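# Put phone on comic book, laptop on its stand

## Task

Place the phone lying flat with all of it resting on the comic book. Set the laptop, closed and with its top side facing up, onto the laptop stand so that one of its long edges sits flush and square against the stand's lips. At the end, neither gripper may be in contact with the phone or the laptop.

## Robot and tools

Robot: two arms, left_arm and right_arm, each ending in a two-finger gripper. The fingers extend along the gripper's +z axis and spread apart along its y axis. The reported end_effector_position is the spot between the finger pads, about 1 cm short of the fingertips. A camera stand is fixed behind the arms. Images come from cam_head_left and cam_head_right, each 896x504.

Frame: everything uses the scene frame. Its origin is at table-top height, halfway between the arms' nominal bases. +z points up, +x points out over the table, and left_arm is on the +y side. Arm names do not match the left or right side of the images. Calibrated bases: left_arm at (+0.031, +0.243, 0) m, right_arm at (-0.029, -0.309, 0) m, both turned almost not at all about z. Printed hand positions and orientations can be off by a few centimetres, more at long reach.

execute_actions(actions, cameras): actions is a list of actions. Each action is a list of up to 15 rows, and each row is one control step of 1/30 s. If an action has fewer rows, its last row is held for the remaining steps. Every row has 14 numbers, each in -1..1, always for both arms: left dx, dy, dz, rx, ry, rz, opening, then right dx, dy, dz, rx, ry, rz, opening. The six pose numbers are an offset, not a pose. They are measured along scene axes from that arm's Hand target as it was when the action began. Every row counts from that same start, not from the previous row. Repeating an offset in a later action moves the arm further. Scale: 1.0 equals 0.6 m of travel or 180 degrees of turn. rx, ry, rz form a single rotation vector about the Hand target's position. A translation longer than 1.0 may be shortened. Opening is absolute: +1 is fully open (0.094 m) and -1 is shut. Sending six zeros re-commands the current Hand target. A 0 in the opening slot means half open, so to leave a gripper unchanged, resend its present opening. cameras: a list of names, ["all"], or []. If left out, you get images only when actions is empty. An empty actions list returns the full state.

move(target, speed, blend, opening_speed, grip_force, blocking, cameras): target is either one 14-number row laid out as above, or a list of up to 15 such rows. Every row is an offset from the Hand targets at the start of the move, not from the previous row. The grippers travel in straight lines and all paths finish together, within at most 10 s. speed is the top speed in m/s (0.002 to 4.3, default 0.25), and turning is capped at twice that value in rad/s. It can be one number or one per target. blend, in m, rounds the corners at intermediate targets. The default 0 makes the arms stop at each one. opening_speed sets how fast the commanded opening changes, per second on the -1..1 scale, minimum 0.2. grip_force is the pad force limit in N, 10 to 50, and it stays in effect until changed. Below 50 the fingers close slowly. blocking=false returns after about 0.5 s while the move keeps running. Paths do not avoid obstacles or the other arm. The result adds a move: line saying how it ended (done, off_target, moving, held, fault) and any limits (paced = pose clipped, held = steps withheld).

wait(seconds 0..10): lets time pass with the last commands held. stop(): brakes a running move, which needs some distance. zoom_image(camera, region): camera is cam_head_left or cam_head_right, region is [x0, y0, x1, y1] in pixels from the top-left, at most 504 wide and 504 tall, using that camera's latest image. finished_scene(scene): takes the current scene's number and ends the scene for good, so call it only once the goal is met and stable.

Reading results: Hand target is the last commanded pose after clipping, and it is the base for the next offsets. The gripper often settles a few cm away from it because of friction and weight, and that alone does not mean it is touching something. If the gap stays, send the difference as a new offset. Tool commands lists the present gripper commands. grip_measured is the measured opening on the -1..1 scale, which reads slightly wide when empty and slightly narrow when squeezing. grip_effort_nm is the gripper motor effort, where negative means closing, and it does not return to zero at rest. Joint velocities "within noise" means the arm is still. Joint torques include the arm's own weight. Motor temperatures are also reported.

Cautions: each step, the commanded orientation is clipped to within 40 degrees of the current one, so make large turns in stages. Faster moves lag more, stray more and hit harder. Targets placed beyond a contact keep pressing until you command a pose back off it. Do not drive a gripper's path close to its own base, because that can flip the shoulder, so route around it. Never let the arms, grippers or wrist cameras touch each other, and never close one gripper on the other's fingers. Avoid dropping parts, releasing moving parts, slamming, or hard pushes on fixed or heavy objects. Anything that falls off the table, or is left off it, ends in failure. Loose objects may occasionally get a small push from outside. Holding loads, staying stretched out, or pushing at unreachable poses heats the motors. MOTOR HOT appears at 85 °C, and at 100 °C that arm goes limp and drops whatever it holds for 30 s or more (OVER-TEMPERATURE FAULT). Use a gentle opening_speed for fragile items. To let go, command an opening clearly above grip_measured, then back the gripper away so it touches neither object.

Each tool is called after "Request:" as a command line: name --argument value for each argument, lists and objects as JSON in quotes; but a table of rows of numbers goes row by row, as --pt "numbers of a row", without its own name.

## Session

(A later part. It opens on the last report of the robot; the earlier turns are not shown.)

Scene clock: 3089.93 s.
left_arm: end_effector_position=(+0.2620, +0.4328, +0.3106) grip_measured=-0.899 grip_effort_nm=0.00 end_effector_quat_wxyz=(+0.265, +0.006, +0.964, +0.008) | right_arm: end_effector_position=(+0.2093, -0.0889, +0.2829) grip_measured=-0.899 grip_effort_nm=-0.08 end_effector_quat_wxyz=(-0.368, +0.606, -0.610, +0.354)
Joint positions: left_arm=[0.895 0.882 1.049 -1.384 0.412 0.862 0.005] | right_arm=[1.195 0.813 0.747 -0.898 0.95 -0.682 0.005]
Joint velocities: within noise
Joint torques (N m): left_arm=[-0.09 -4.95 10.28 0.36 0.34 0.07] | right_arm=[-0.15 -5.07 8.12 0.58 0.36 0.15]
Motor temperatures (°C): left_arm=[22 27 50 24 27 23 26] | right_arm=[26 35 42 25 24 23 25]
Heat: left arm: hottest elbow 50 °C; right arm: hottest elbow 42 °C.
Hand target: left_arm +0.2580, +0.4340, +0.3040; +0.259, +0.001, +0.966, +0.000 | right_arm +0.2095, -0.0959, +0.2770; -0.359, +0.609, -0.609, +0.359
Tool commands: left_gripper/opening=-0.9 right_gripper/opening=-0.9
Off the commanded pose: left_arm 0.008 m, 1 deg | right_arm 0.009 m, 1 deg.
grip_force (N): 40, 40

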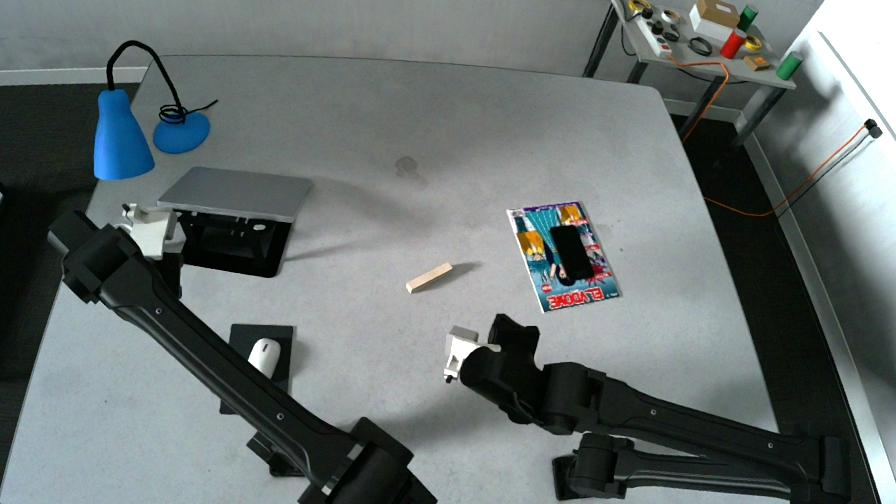

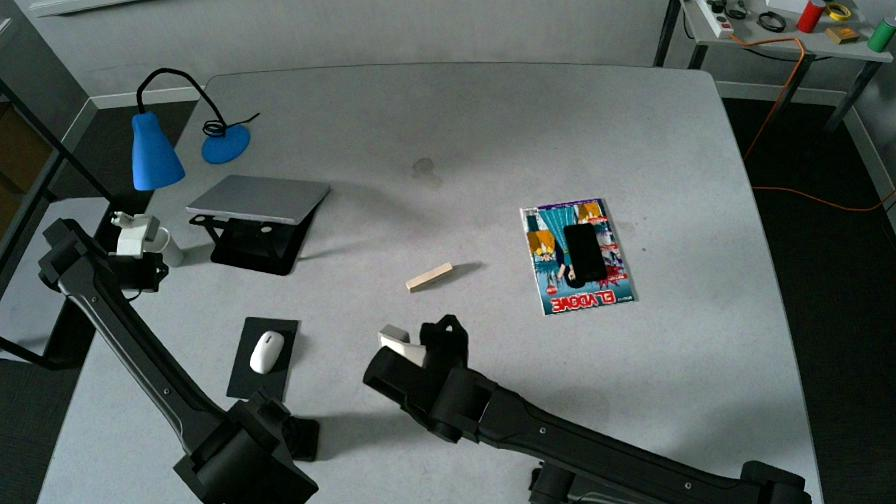

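Request:
zoom_image --camera "cam_head_right" --region '[260, 165, 345, 285]'

Request:
zoom_image --camera "cam_head_left" --region '[240, 160, 325, 285]'

Request:
zoom_image --camera "cam_head_right" --region '[175, 200, 305, 245]'

Request:
zoom_image --camera "cam_head_left" --region '[150, 195, 310, 245]'

Request:
zoom_image --camera "cam_head_right" --region '[215, 160, 345, 205]'

Request:
zoom_image --camera "cam_head_left" --region '[180, 155, 325, 200]'

Scaled by 4.200.

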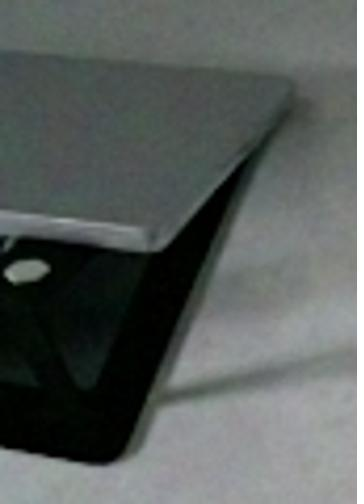

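Scaled by 4.032.

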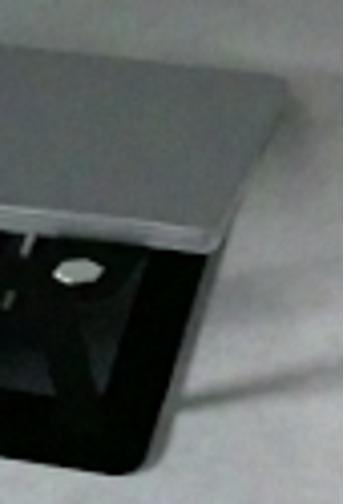

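Scaled by 3.877.

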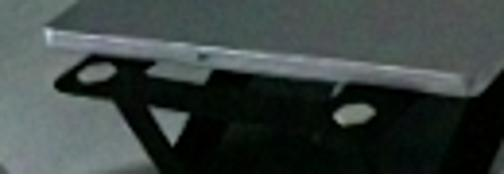

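Scaled by 3.150.

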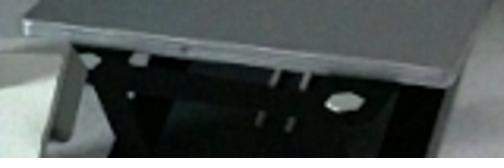

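Scaled by 3.877.

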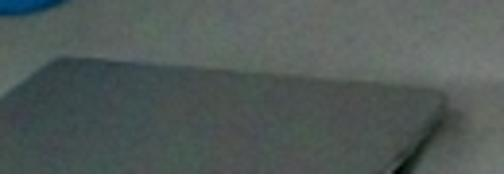

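Scaled by 3.476.

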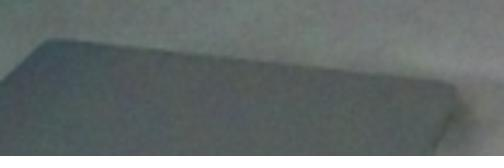

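Request:
zoom_image --camera "cam_head_right" --region '[183, 203, 223, 228]'

Request:
zoom_image --camera "cam_head_right" --region '[260, 212, 304, 239]'

Request:
zoom_image --camera "cam_head_left" --region '[154, 198, 204, 228]'

Request:
zoom_image --camera "cam_head_left" --region '[244, 208, 300, 238]'

Scaled by 12.600.

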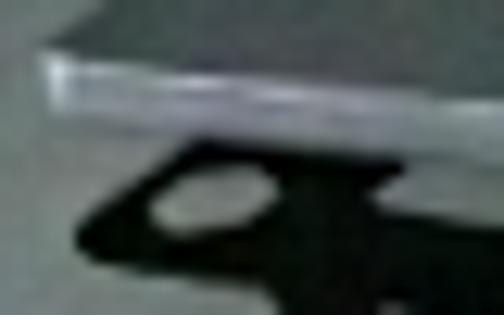

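Scaled by 11.455.

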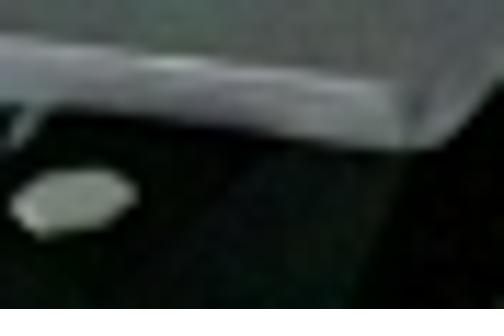

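Scaled by 10.080.

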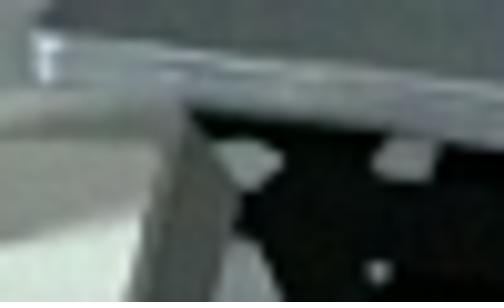

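Scaled by 9.000.

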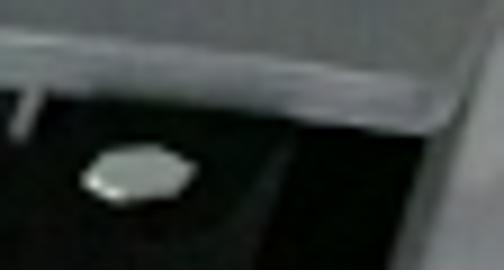

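Request:
zoom_image --camera "cam_head_right" --region '[226, 166, 276, 190]'

Request:
zoom_image --camera "cam_head_right" --region '[276, 168, 336, 198]'

Request:
zoom_image --camera "cam_head_left" --region '[188, 156, 248, 184]'

Request:
zoom_image --camera "cam_head_left" --region '[248, 162, 318, 196]'

Scaled by 10.080.

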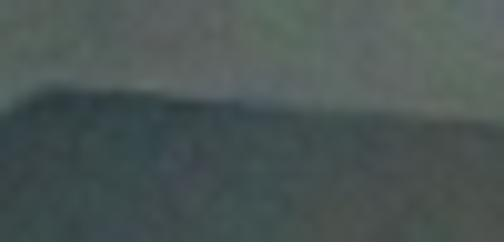

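Scaled by 8.400.

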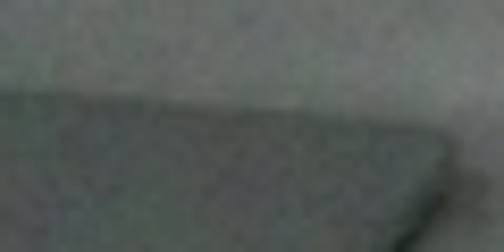

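Scaled by 8.400.

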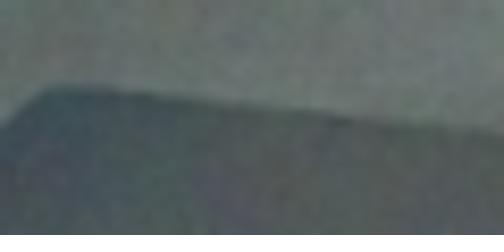

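Scaled by 7.200.

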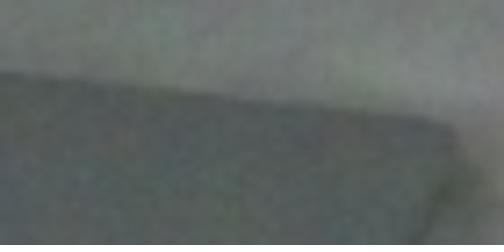

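Request:
move --target '[0.3033, 0.2033, -0.115, 0.36, -0.1566, -0.3746, 0.0, 0, 0, 0, 0, 0, 0, -0.9]' --speed 0.4 --cameras '["cam_head_left", "cam_head_right"]'

Scene clock: 3418.30 s.
left_arm: end_effector_position=(+0.4342, +0.5511, +0.2290) grip_measured=-0.002 grip_effort_nm=0.13 end_effector_quat_wxyz=(+0.390, +0.598, +0.606, +0.351) | right_arm: end_effector_position=(+0.2093, -0.0889, +0.2829) grip_measured=-0.899 grip_effort_nm=-0.08 end_effector_quat_wxyz=(-0.368, +0.606, -0.610, +0.354)
Joint positions: left_arm=[0.877 1.331 0.903 -0.286 0.814 2.073 0.047] | right_arm=[1.195 0.813 0.747 -0.898 0.95 -0.682 0.005]
Joint torques (N m): left_arm=[-1.61 -10.87 11.99 2.04 0.41 0.1] | right_arm=[-0.15 -5.19 8.09 0.61 0.35 0.14]
Motor temperatures (°C): left_arm=[22 26 44 23 27 23 26] | right_arm=[26 34 42 25 24 23 24]
Heat: left arm: hottest elbow 44 °C; right arm: hottest elbow 42 °C.
Hand target: left_arm +0.4400, +0.5560, +0.2352; +0.380, +0.631, +0.579, +0.349 | right_arm +0.2095, -0.0959, +0.2770; -0.359, +0.609, -0.609, +0.359
Off the commanded pose: left_arm 0.010 m, 5 deg | right_arm 0.009 m, 1 deg.
joint sent to its limit (left arm) — joint 6 (wrist roll), upper limit. The joint targets are off in orientation, not in position.
grip_force (N): 40, 40
move: off_target (left_arm)

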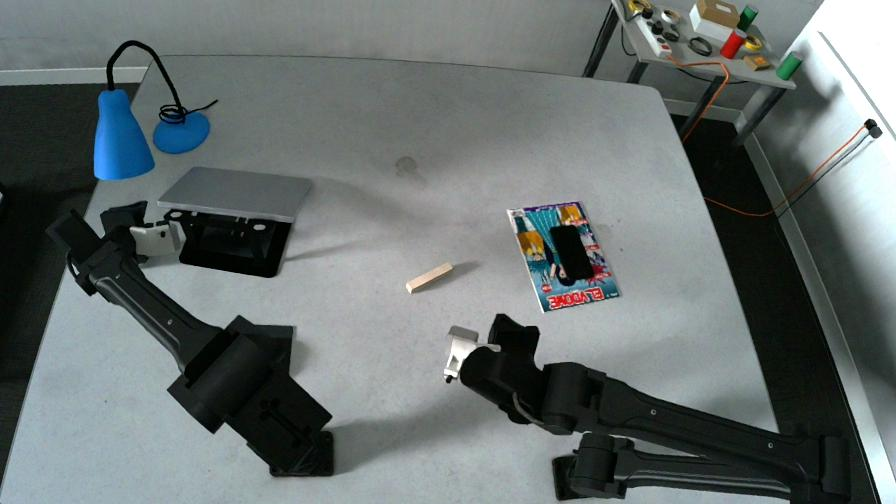

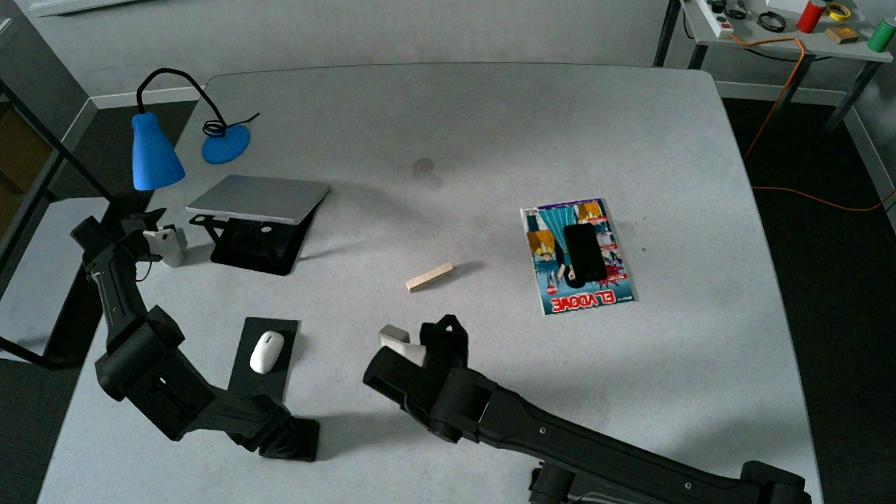

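Request:
zoom_image --camera "cam_head_right" --region '[120, 150, 280, 270]'

Request:
zoom_image --camera "cam_head_left" --region '[80, 150, 240, 270]'

Scaled by 3.150.

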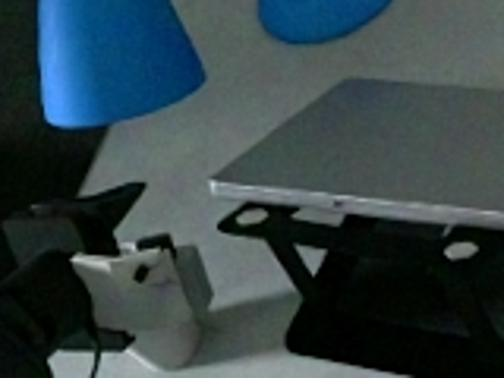

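Scaled by 3.150.

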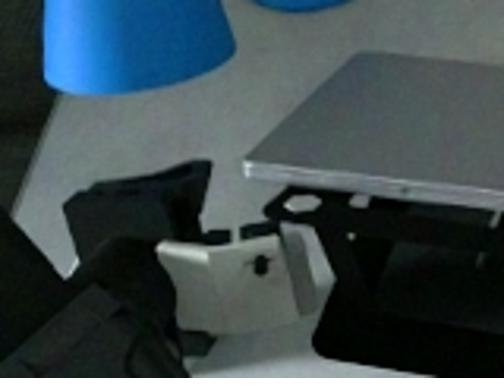

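Request:
move --target '[0.0933, 0.0117, -0.0933, 0, 0, 0, 0.0, 0, 0, 0, 0, 0, 0, -0.9]' --speed 0.2 --cameras '["cam_head_left", "cam_head_right"]'

Request:
zoom_image --camera "cam_head_right" --region '[120, 160, 240, 260]'

Request:
zoom_image --camera "cam_head_left" --region '[90, 155, 210, 255]'

Scene clock: 3437.20 s.
left_arm: end_effector_position=(+0.4759, +0.5487, +0.1489) grip_measured=-0.002 grip_effort_nm=0.13 end_effector_quat_wxyz=(+0.385, +0.617, +0.609, +0.318) | right_arm: end_effector_position=(+0.2093, -0.0889, +0.2829) grip_measured=-0.899 grip_effort_nm=-0.08 end_effector_quat_wxyz=(-0.368, +0.606, -0.610, +0.354)
Joint positions: left_arm=[0.8 1.529 0.903 -0.144 0.766 2.074 0.047] | right_arm=[1.195 0.813 0.747 -0.898 0.95 -0.682 0.005]
Joint torques (N m): left_arm=[-1.85 -14.1 14.91 2.09 0.24 0.07] | right_arm=[-0.21 -5.01 8.08 0.58 0.35 0.15]
Heat: left arm: hottest elbow 45 °C; right arm: hottest elbow 42 °C.
Hand target: left_arm +0.4961, +0.5629, +0.1792; +0.380, +0.632, +0.579, +0.349 | right_arm +0.2095, -0.0959, +0.2770; -0.359, +0.609, -0.609, +0.359
Off the commanded pose: left_arm 0.039 m, 5 deg | right_arm 0.009 m, 1 deg.
joint sent to its limit (left arm) — joint 6 (wrist roll), upper limit. The joint targets still meet the commanded pose.
grip_force (N): 40, 40
move: off_target (left_arm)

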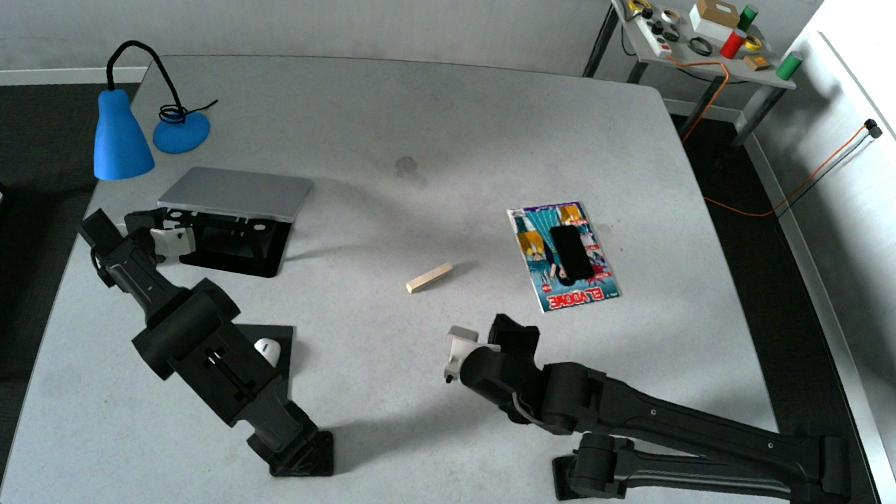

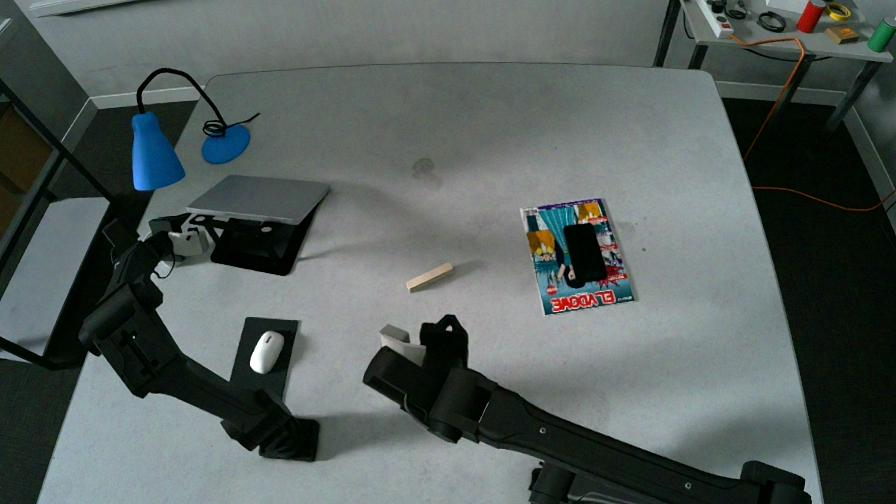

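Scaled by 4.200.

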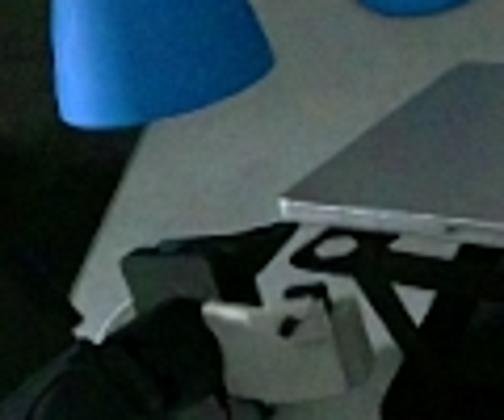

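Scaled by 4.200.

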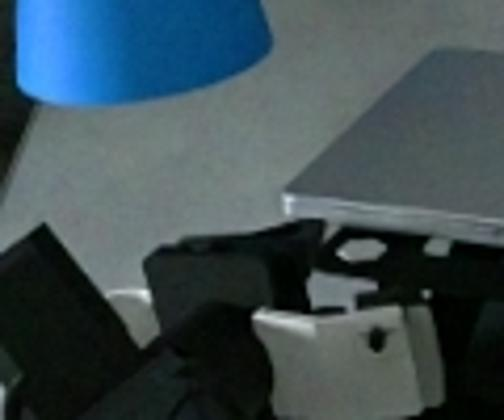

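Request:
move --target '[0, 0.0233, 0.0367, 0, 0, 0, 0.0, 0, 0, 0, 0, 0, 0, -0.9]' --speed 0.1 --cameras '["cam_head_left", "cam_head_right"]'

Request:
zoom_image --camera "cam_head_right" --region '[140, 180, 220, 250]'

Request:
zoom_image --camera "cam_head_left" --region '[110, 170, 190, 240]'

Scene clock: 3456.30 s.
left_arm: end_effector_position=(+0.4840, +0.5564, +0.1657) grip_measured=-0.002 grip_effort_nm=0.13 end_effector_quat_wxyz=(+0.387, +0.617, +0.604, +0.323) | right_arm: end_effector_position=(+0.2093, -0.0889, +0.2829) grip_measured=-0.899 grip_effort_nm=-0.08 end_effector_quat_wxyz=(-0.368, +0.606, -0.610, +0.354)
Joint positions: left_arm=[0.8 1.529 0.948 -0.176 0.772 2.074 0.047] | right_arm=[1.195 0.813 0.747 -0.898 0.95 -0.682 0.005]
Joint torques (N m): left_arm=[-0.26 -14.51 16.03 0.95 0.42 0.02] | right_arm=[-0.15 -5.13 8.1 0.59 0.35 0.15]
Heat: left arm: hottest elbow 47 °C; right arm: hottest elbow 42 °C.
Hand target: left_arm +0.4961, +0.5769, +0.2012; +0.380, +0.632, +0.579, +0.348 | right_arm +0.2095, -0.0959, +0.2770; -0.359, +0.609, -0.609, +0.359
Off the commanded pose: left_arm 0.043 m, 5 deg | right_arm 0.009 m, 1 deg.
joint sent to its limit (left arm) — joint 6 (wrist roll), upper limit. The joint targets still meet the commanded pose.
grip_force (N): 40, 40
move: off_target (left_arm)

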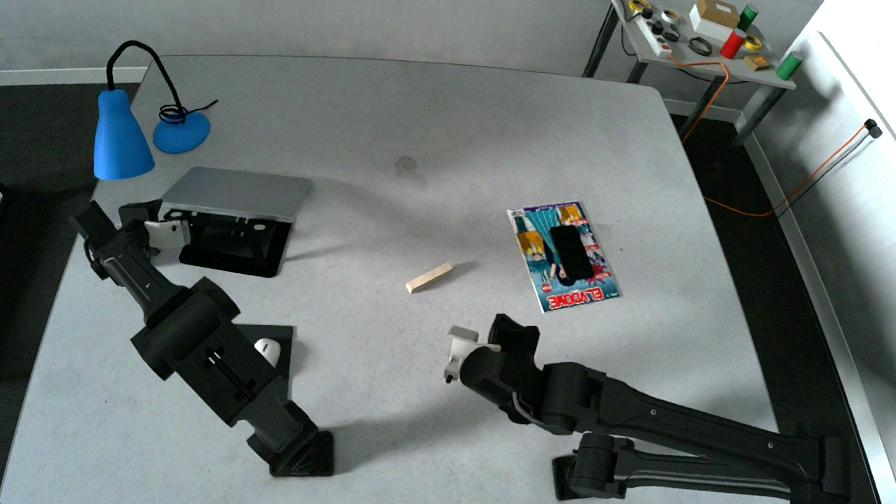

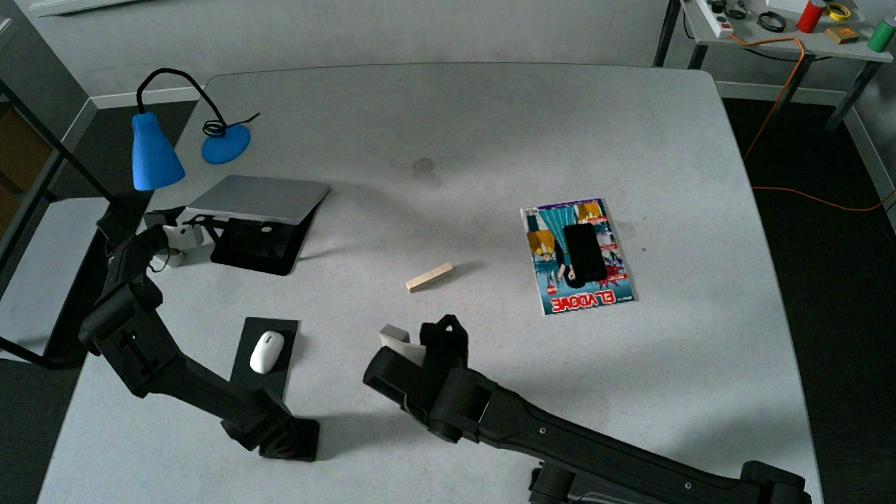

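Scaled by 6.300.

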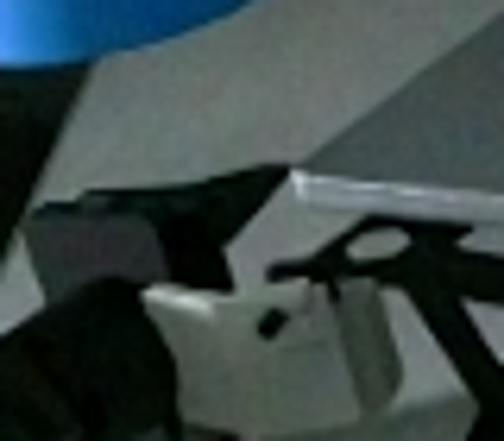

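Scaled by 6.300.

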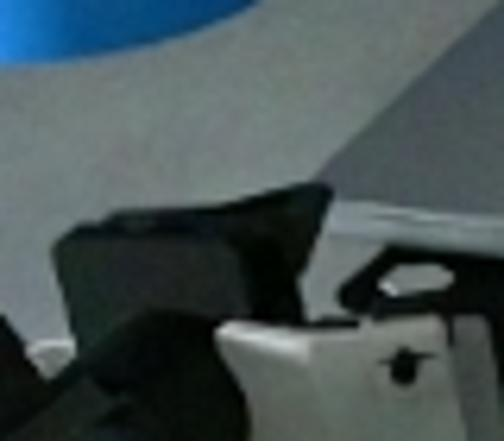

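Request:
move --target '[0.0617, 0.0233, -0.0275, 0, 0, 0, 0.0, 0, 0, 0, 0, 0, 0, -0.9]' --speed 0.1 --cameras '["cam_head_left", "cam_head_right"]'

Request:
zoom_image --camera "cam_head_right" --region '[150, 170, 230, 240]'

Request:
zoom_image --camera "cam_head_left" --region '[115, 165, 195, 235]'

Scene clock: 3468.70 s.
left_arm: end_effector_position=(+0.5097, +0.5778, +0.1576) grip_measured=-0.002 grip_effort_nm=0.11 end_effector_quat_wxyz=(+0.383, +0.620, +0.605, +0.322) | right_arm: end_effector_position=(+0.2093, -0.0889, +0.2829) grip_measured=-0.899 grip_effort_nm=-0.08 end_effector_quat_wxyz=(-0.368, +0.606, -0.610, +0.354)
Joint positions: left_arm=[0.788 1.618 1.036 -0.176 0.757 2.074 0.047] | right_arm=[1.195 0.813 0.747 -0.898 0.95 -0.682 0.005]
Joint torques (N m): left_arm=[-2.32 -15.27 16.16 1.68 0.17 0.05] | right_arm=[-0.15 -5.13 8.1 0.57 0.35 0.15]
Motor temperatures (°C): left_arm=[22 27 49 24 27 23 26] | right_arm=[26 34 42 25 24 23 24]
Heat: left arm: hottest elbow 49 °C; right arm: hottest elbow 42 °C.
Hand target: left_arm +0.5331, +0.5910, +0.1848; +0.380, +0.632, +0.579, +0.349 | right_arm +0.2095, -0.0959, +0.2770; -0.359, +0.609, -0.609, +0.359
Off the commanded pose: left_arm 0.038 m, 4 deg | right_arm 0.009 m, 1 deg.
joint sent to its limit (left arm) — joint 6 (wrist roll), upper limit. The joint targets still meet the commanded pose.
grip_force (N): 40, 40
move: off_target (left_arm)

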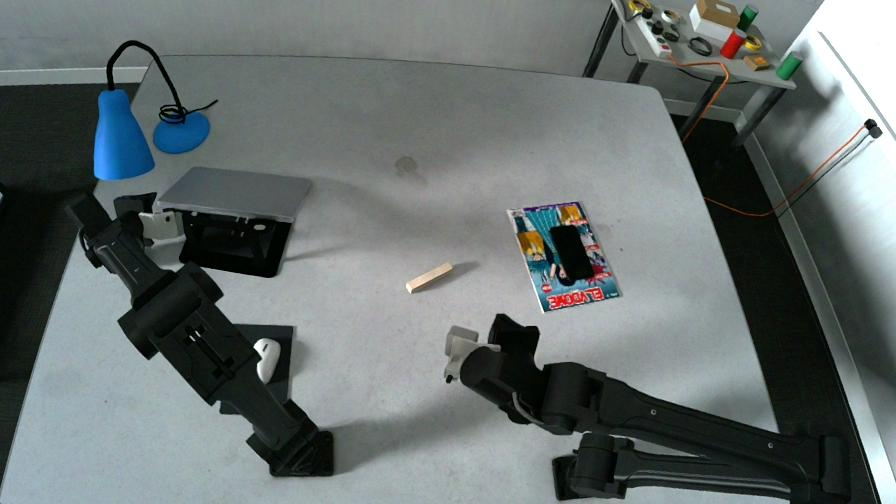

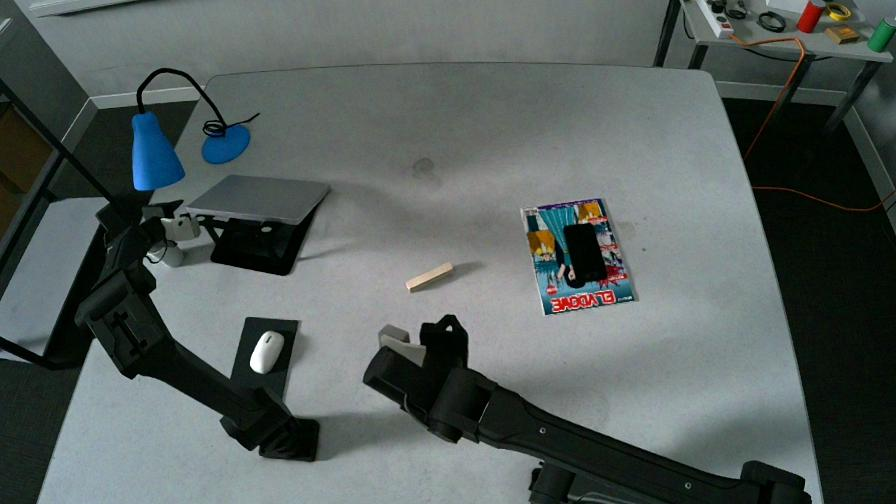

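Scaled by 6.300.

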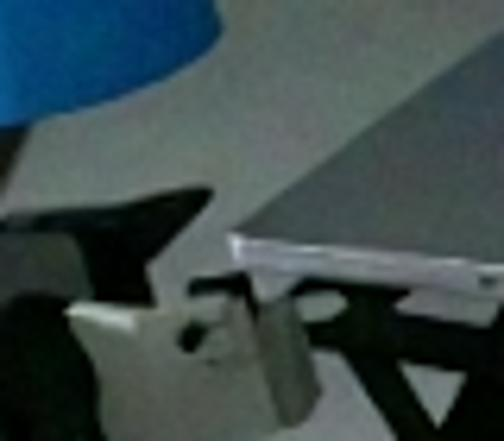

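Scaled by 6.300.

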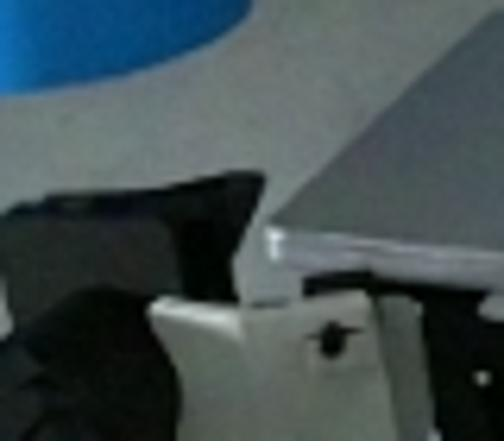

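Request:
move --target '[0.04, -0.02, -0.0183, 0, 0, 0, 0.0, 0, 0, 0, 0, 0, 0, -0.9]' --speed 0.1 --cameras '["cam_head_left", "cam_head_right"]'

Request:
zoom_image --camera "cam_head_right" --region '[150, 170, 230, 240]'

Request:
zoom_image --camera "cam_head_left" --region '[115, 165, 195, 235]'

Scene clock: 3481.20 s.
left_arm: end_effector_position=(+0.5283, +0.5761, +0.1508) grip_measured=-0.002 grip_effort_nm=0.11 end_effector_quat_wxyz=(+0.373, +0.626, +0.600, +0.330) | right_arm: end_effector_position=(+0.2093, -0.0889, +0.2829) grip_measured=-0.899 grip_effort_nm=-0.08 end_effector_quat_wxyz=(-0.368, +0.606, -0.610, +0.354)
Joint positions: left_arm=[0.755 1.649 1.054 -0.138 0.717 2.065 0.047] | right_arm=[1.195 0.813 0.747 -0.898 0.95 -0.682 0.005]
Joint torques (N m): left_arm=[-3.37 -15.79 15.34 2.11 0.37 -0.21] | right_arm=[-0.15 -5.13 8.09 0.57 0.35 0.14]
Heat: left arm: hottest elbow 47 °C; right arm: hottest elbow 42 °C.
Hand target: left_arm +0.5570, +0.5791, +0.1737; +0.380, +0.631, +0.579, +0.348 | right_arm +0.2095, -0.0959, +0.2770; -0.359, +0.609, -0.609, +0.359
Off the commanded pose: left_arm 0.037 m, 3 deg | right_arm 0.009 m, 1 deg.
grip_force (N): 40, 40
move: off_target (left_arm)

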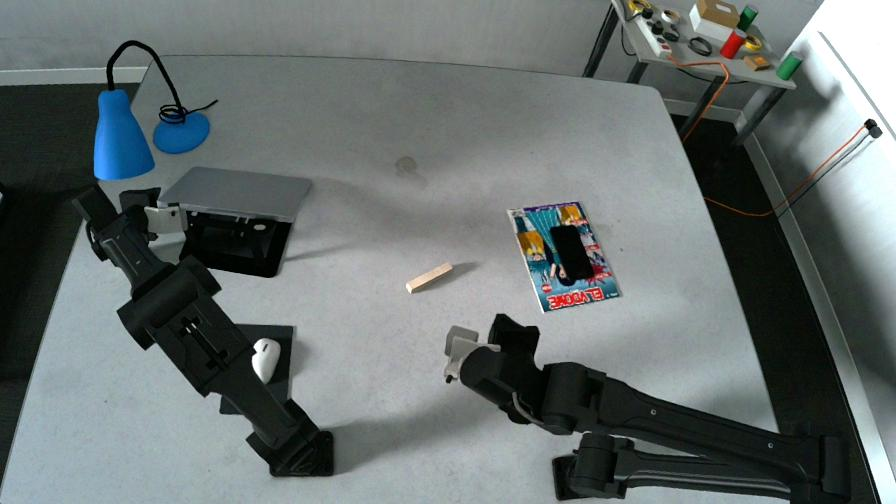

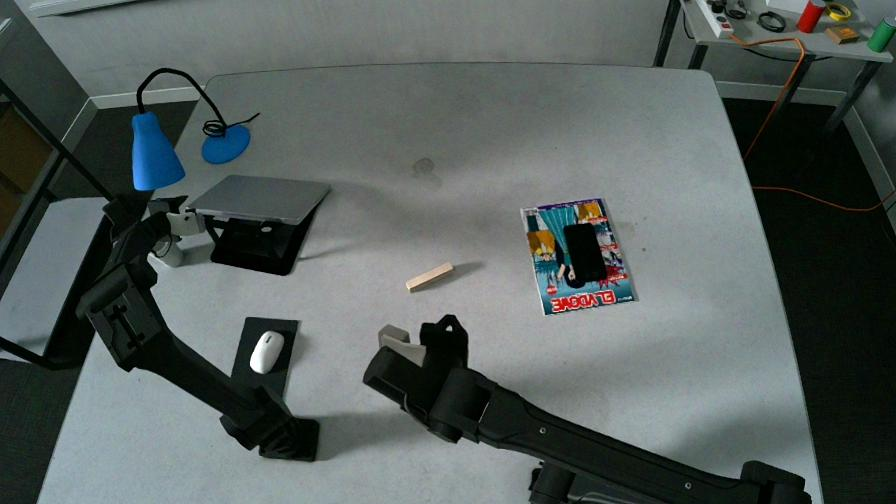

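Scaled by 6.300.

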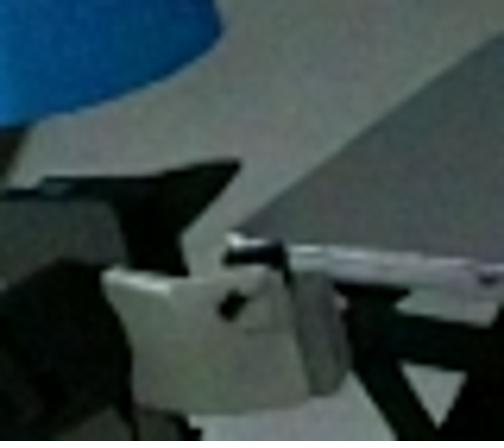

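Scaled by 6.300.

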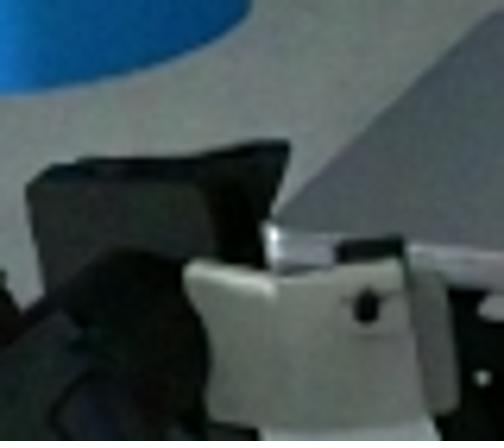

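Request:
move --target '[0.0167, -0.02, -0.0083, 0, 0, 0, 0.0, 0, 0, 0, 0, 0, 0, -0.9]' --speed 0.1 --cameras '["cam_head_left", "cam_head_right"]'

Request:
zoom_image --camera "cam_head_right" --region '[150, 170, 230, 240]'

Request:
zoom_image --camera "cam_head_left" --region '[115, 165, 195, 235]'

Scene clock: 3501.03 s.
left_arm: end_effector_position=(+0.5338, +0.5778, +0.1502) grip_measured=-0.002 grip_effort_nm=0.11 end_effector_quat_wxyz=(+0.366, +0.622, +0.604, +0.338) | right_arm: end_effector_position=(+0.2093, -0.0889, +0.2829) grip_measured=-0.899 grip_effort_nm=-0.08 end_effector_quat_wxyz=(-0.368, +0.606, -0.610, +0.354)
Joint positions: left_arm=[0.743 1.654 1.054 -0.11 0.688 2.046 0.047] | right_arm=[1.195 0.813 0.747 -0.898 0.95 -0.682 0.005]
Joint torques (N m): left_arm=[-5.77 -15.03 14.49 1.99 0.6 -0.24] | right_arm=[-0.21 -5.07 8.09 0.57 0.36 0.14]
Heat: left arm: hottest elbow 48 °C; right arm: hottest elbow 42 °C.
Hand target: left_arm +0.5670, +0.5670, +0.1689; +0.380, +0.631, +0.579, +0.349 | right_arm +0.2095, -0.0959, +0.2770; -0.359, +0.609, -0.609, +0.359
Off the commanded pose: left_arm 0.040 m, 4 deg | right_arm 0.009 m, 1 deg.
grip_force (N): 40, 40
move: off_target (left_arm)

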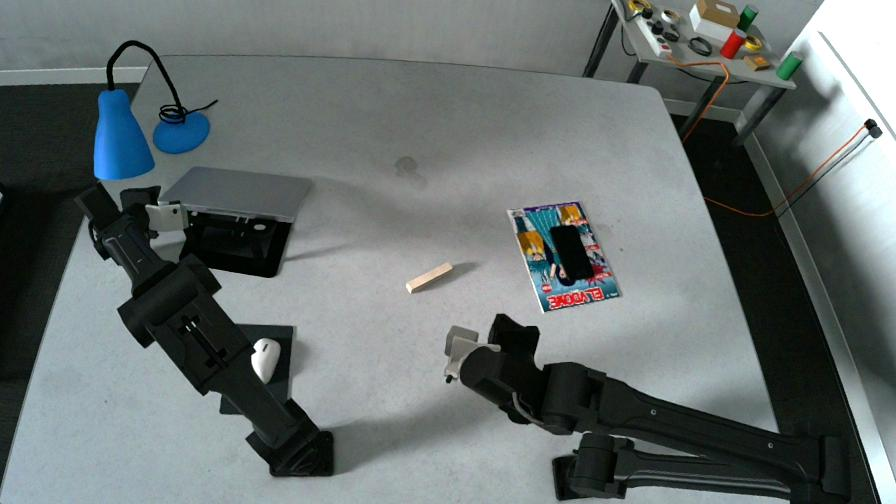

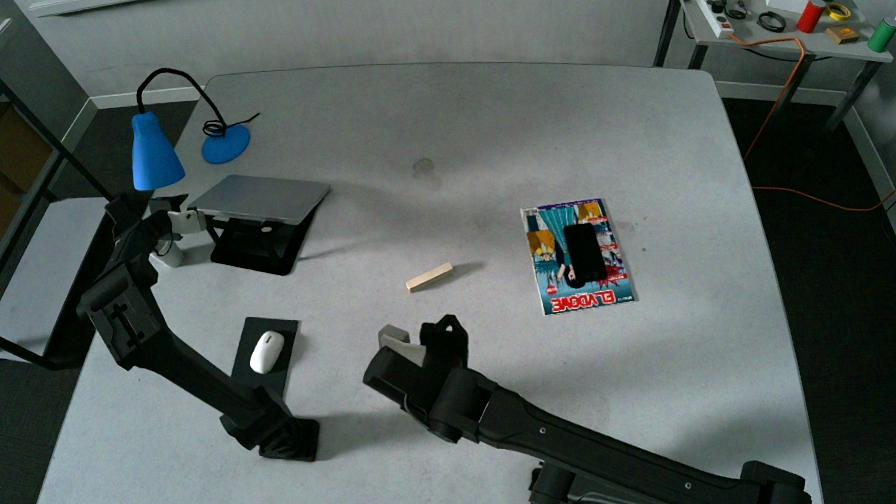

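Scaled by 6.300.

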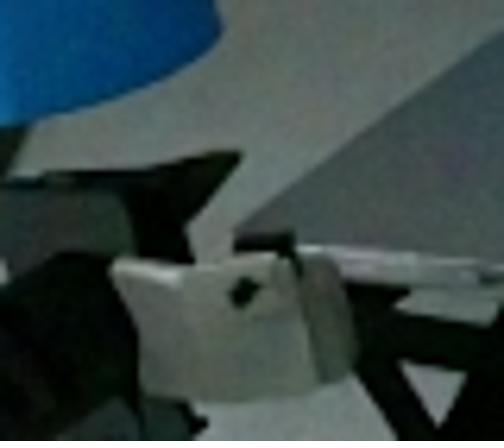

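Scaled by 6.300.

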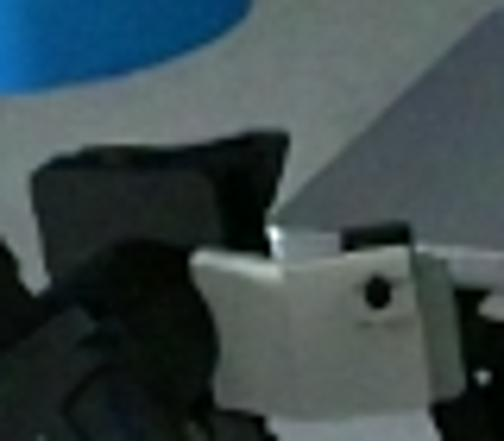

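Request:
move --target '[0.0, -0.025, 0.0, 0, 0, 0, 0.0, 0, 0, 0, 0, 0, 0, -0.9]' --speed 0.1 --cameras '["cam_head_left", "cam_head_right"]'

Request:
zoom_image --camera "cam_head_right" --region '[150, 170, 230, 240]'

Request:
zoom_image --camera "cam_head_left" --region '[115, 165, 195, 235]'

Scene clock: 3508.57 s.
left_arm: end_effector_position=(+0.5363, +0.5787, +0.1502) grip_measured=-0.002 grip_effort_nm=0.11 end_effector_quat_wxyz=(+0.360, +0.619, +0.608, +0.342) | right_arm: end_effector_position=(+0.2093, -0.0889, +0.2829) grip_measured=-0.899 grip_effort_nm=-0.08 end_effector_quat_wxyz=(-0.368, +0.606, -0.610, +0.354)
Joint positions: left_arm=[0.737 1.655 1.054 -0.099 0.667 2.035 0.047] | right_arm=[1.195 0.813 0.747 -0.898 0.95 -0.682 0.005]
Joint torques (N m): left_arm=[-6.36 -16.62 11.74 2.5 0.7 -0.27] | right_arm=[-0.21 -5.13 8.09 0.59 0.36 0.15]
Heat: left arm: hottest elbow 48 °C; right arm: hottest elbow 42 °C.
Hand target: left_arm +0.5671, +0.5520, +0.1687; +0.380, +0.632, +0.579, +0.349 | right_arm +0.2095, -0.0959, +0.2770; -0.359, +0.609, -0.609, +0.359
Off the commanded pose: left_arm 0.045 m, 4 deg | right_arm 0.009 m, 1 deg.
grip_force (N): 40, 40
move: off_target (left_arm)

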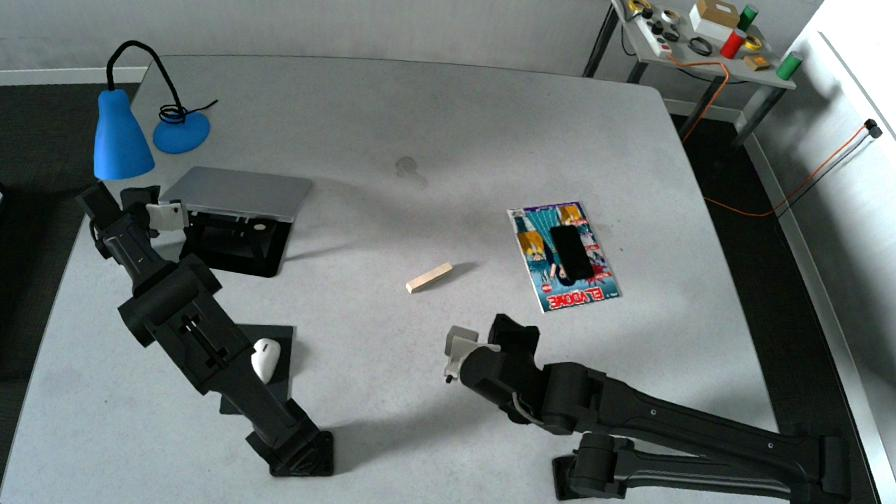

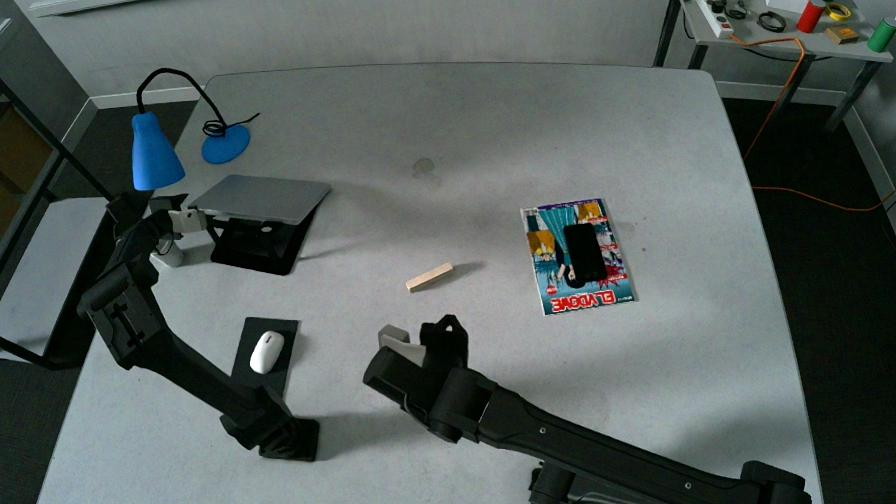

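Scaled by 6.300.

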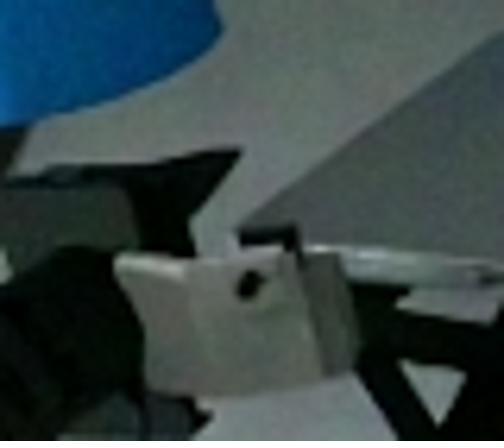

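Scaled by 6.300.

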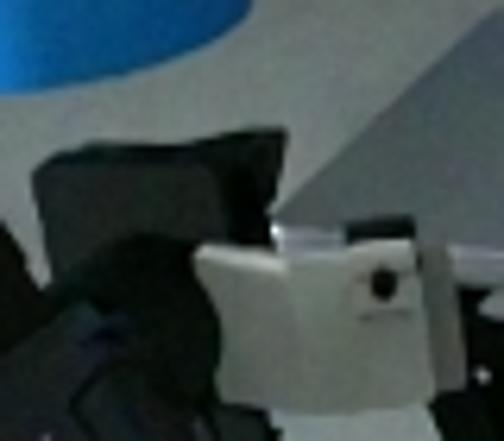

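Request:
move --target '[0.0, 0.025, 0.0, 0, 0, 0, -0.85, 0, 0, 0, 0, 0, 0, -0.9]' --speed 0.1 --opening_speed 0.6 --cameras '["cam_head_left", "cam_head_right"]'

Request:
zoom_image --camera "cam_head_right" --region '[150, 160, 250, 250]'

Request:
zoom_image --camera "cam_head_left" --region '[115, 155, 215, 245]'

Scene clock: 3526.87 s.
left_arm: end_effector_position=(+0.5369, +0.5772, +0.1394) grip_measured=-0.646 grip_effort_nm=-0.80 end_effector_quat_wxyz=(+0.364, +0.621, +0.609, +0.333) | right_arm: end_effector_position=(+0.2093, -0.0889, +0.2829) grip_measured=-0.899 grip_effort_nm=-0.08 end_effector_quat_wxyz=(-0.368, +0.606, -0.610, +0.354)
Joint positions: left_arm=[0.737 1.675 1.054 -0.099 0.679 2.04 0.017] | right_arm=[1.195 0.813 0.747 -0.898 0.95 -0.682 0.005]
Joint torques (N m): left_arm=[-5.19 -16.97 14.39 1.87 0.94 -0.17] | right_arm=[-0.21 -5.13 8.1 0.61 0.36 0.15]
Heat: left arm: hottest elbow 47 °C; right arm: hottest elbow 42 °C.
Hand target: left_arm +0.5671, +0.5670, +0.1688; +0.380, +0.632, +0.579, +0.349 | right_arm +0.2095, -0.0959, +0.2770; -0.359, +0.609, -0.609, +0.359
Off the commanded pose: left_arm 0.043 m, 4 deg | right_arm 0.009 m, 1 deg.
grip_force (N): 40, 40
move: off_target (left_arm)

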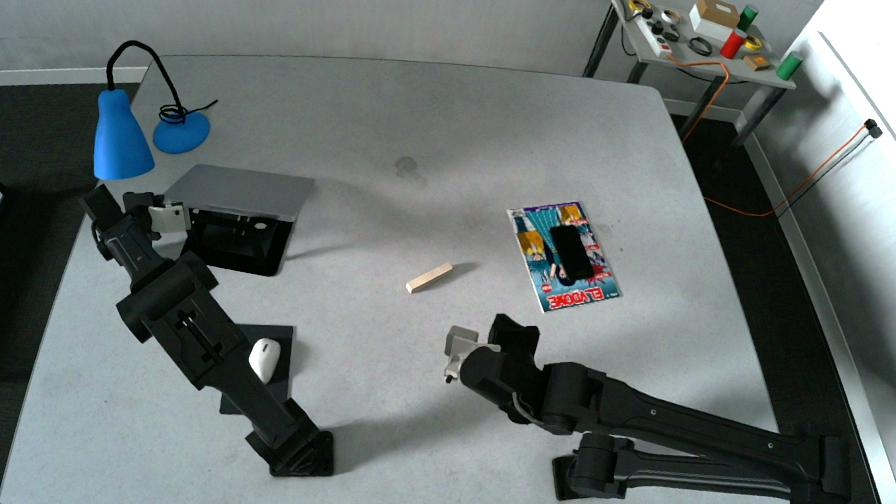

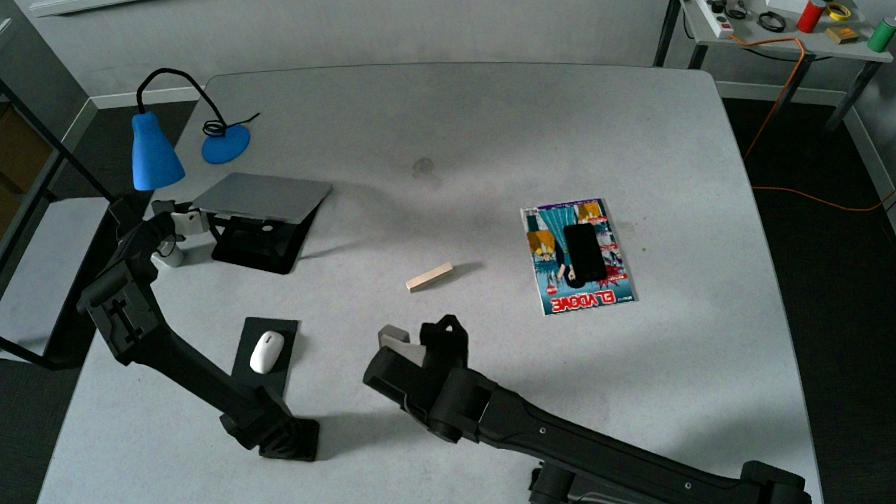

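Scaled by 5.040.

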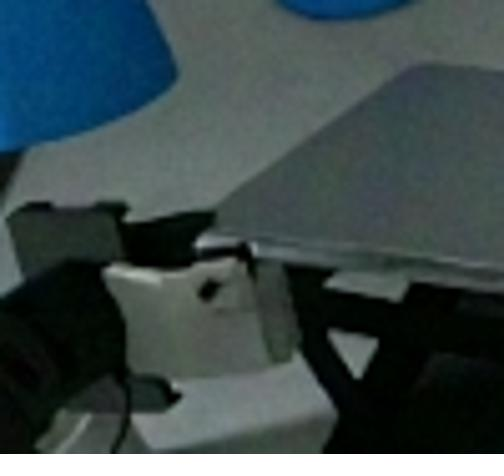

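Scaled by 5.040.

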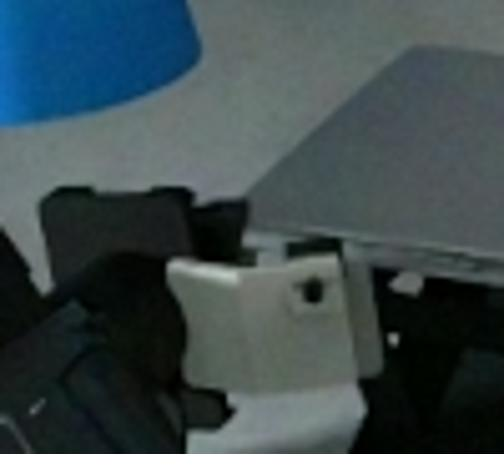

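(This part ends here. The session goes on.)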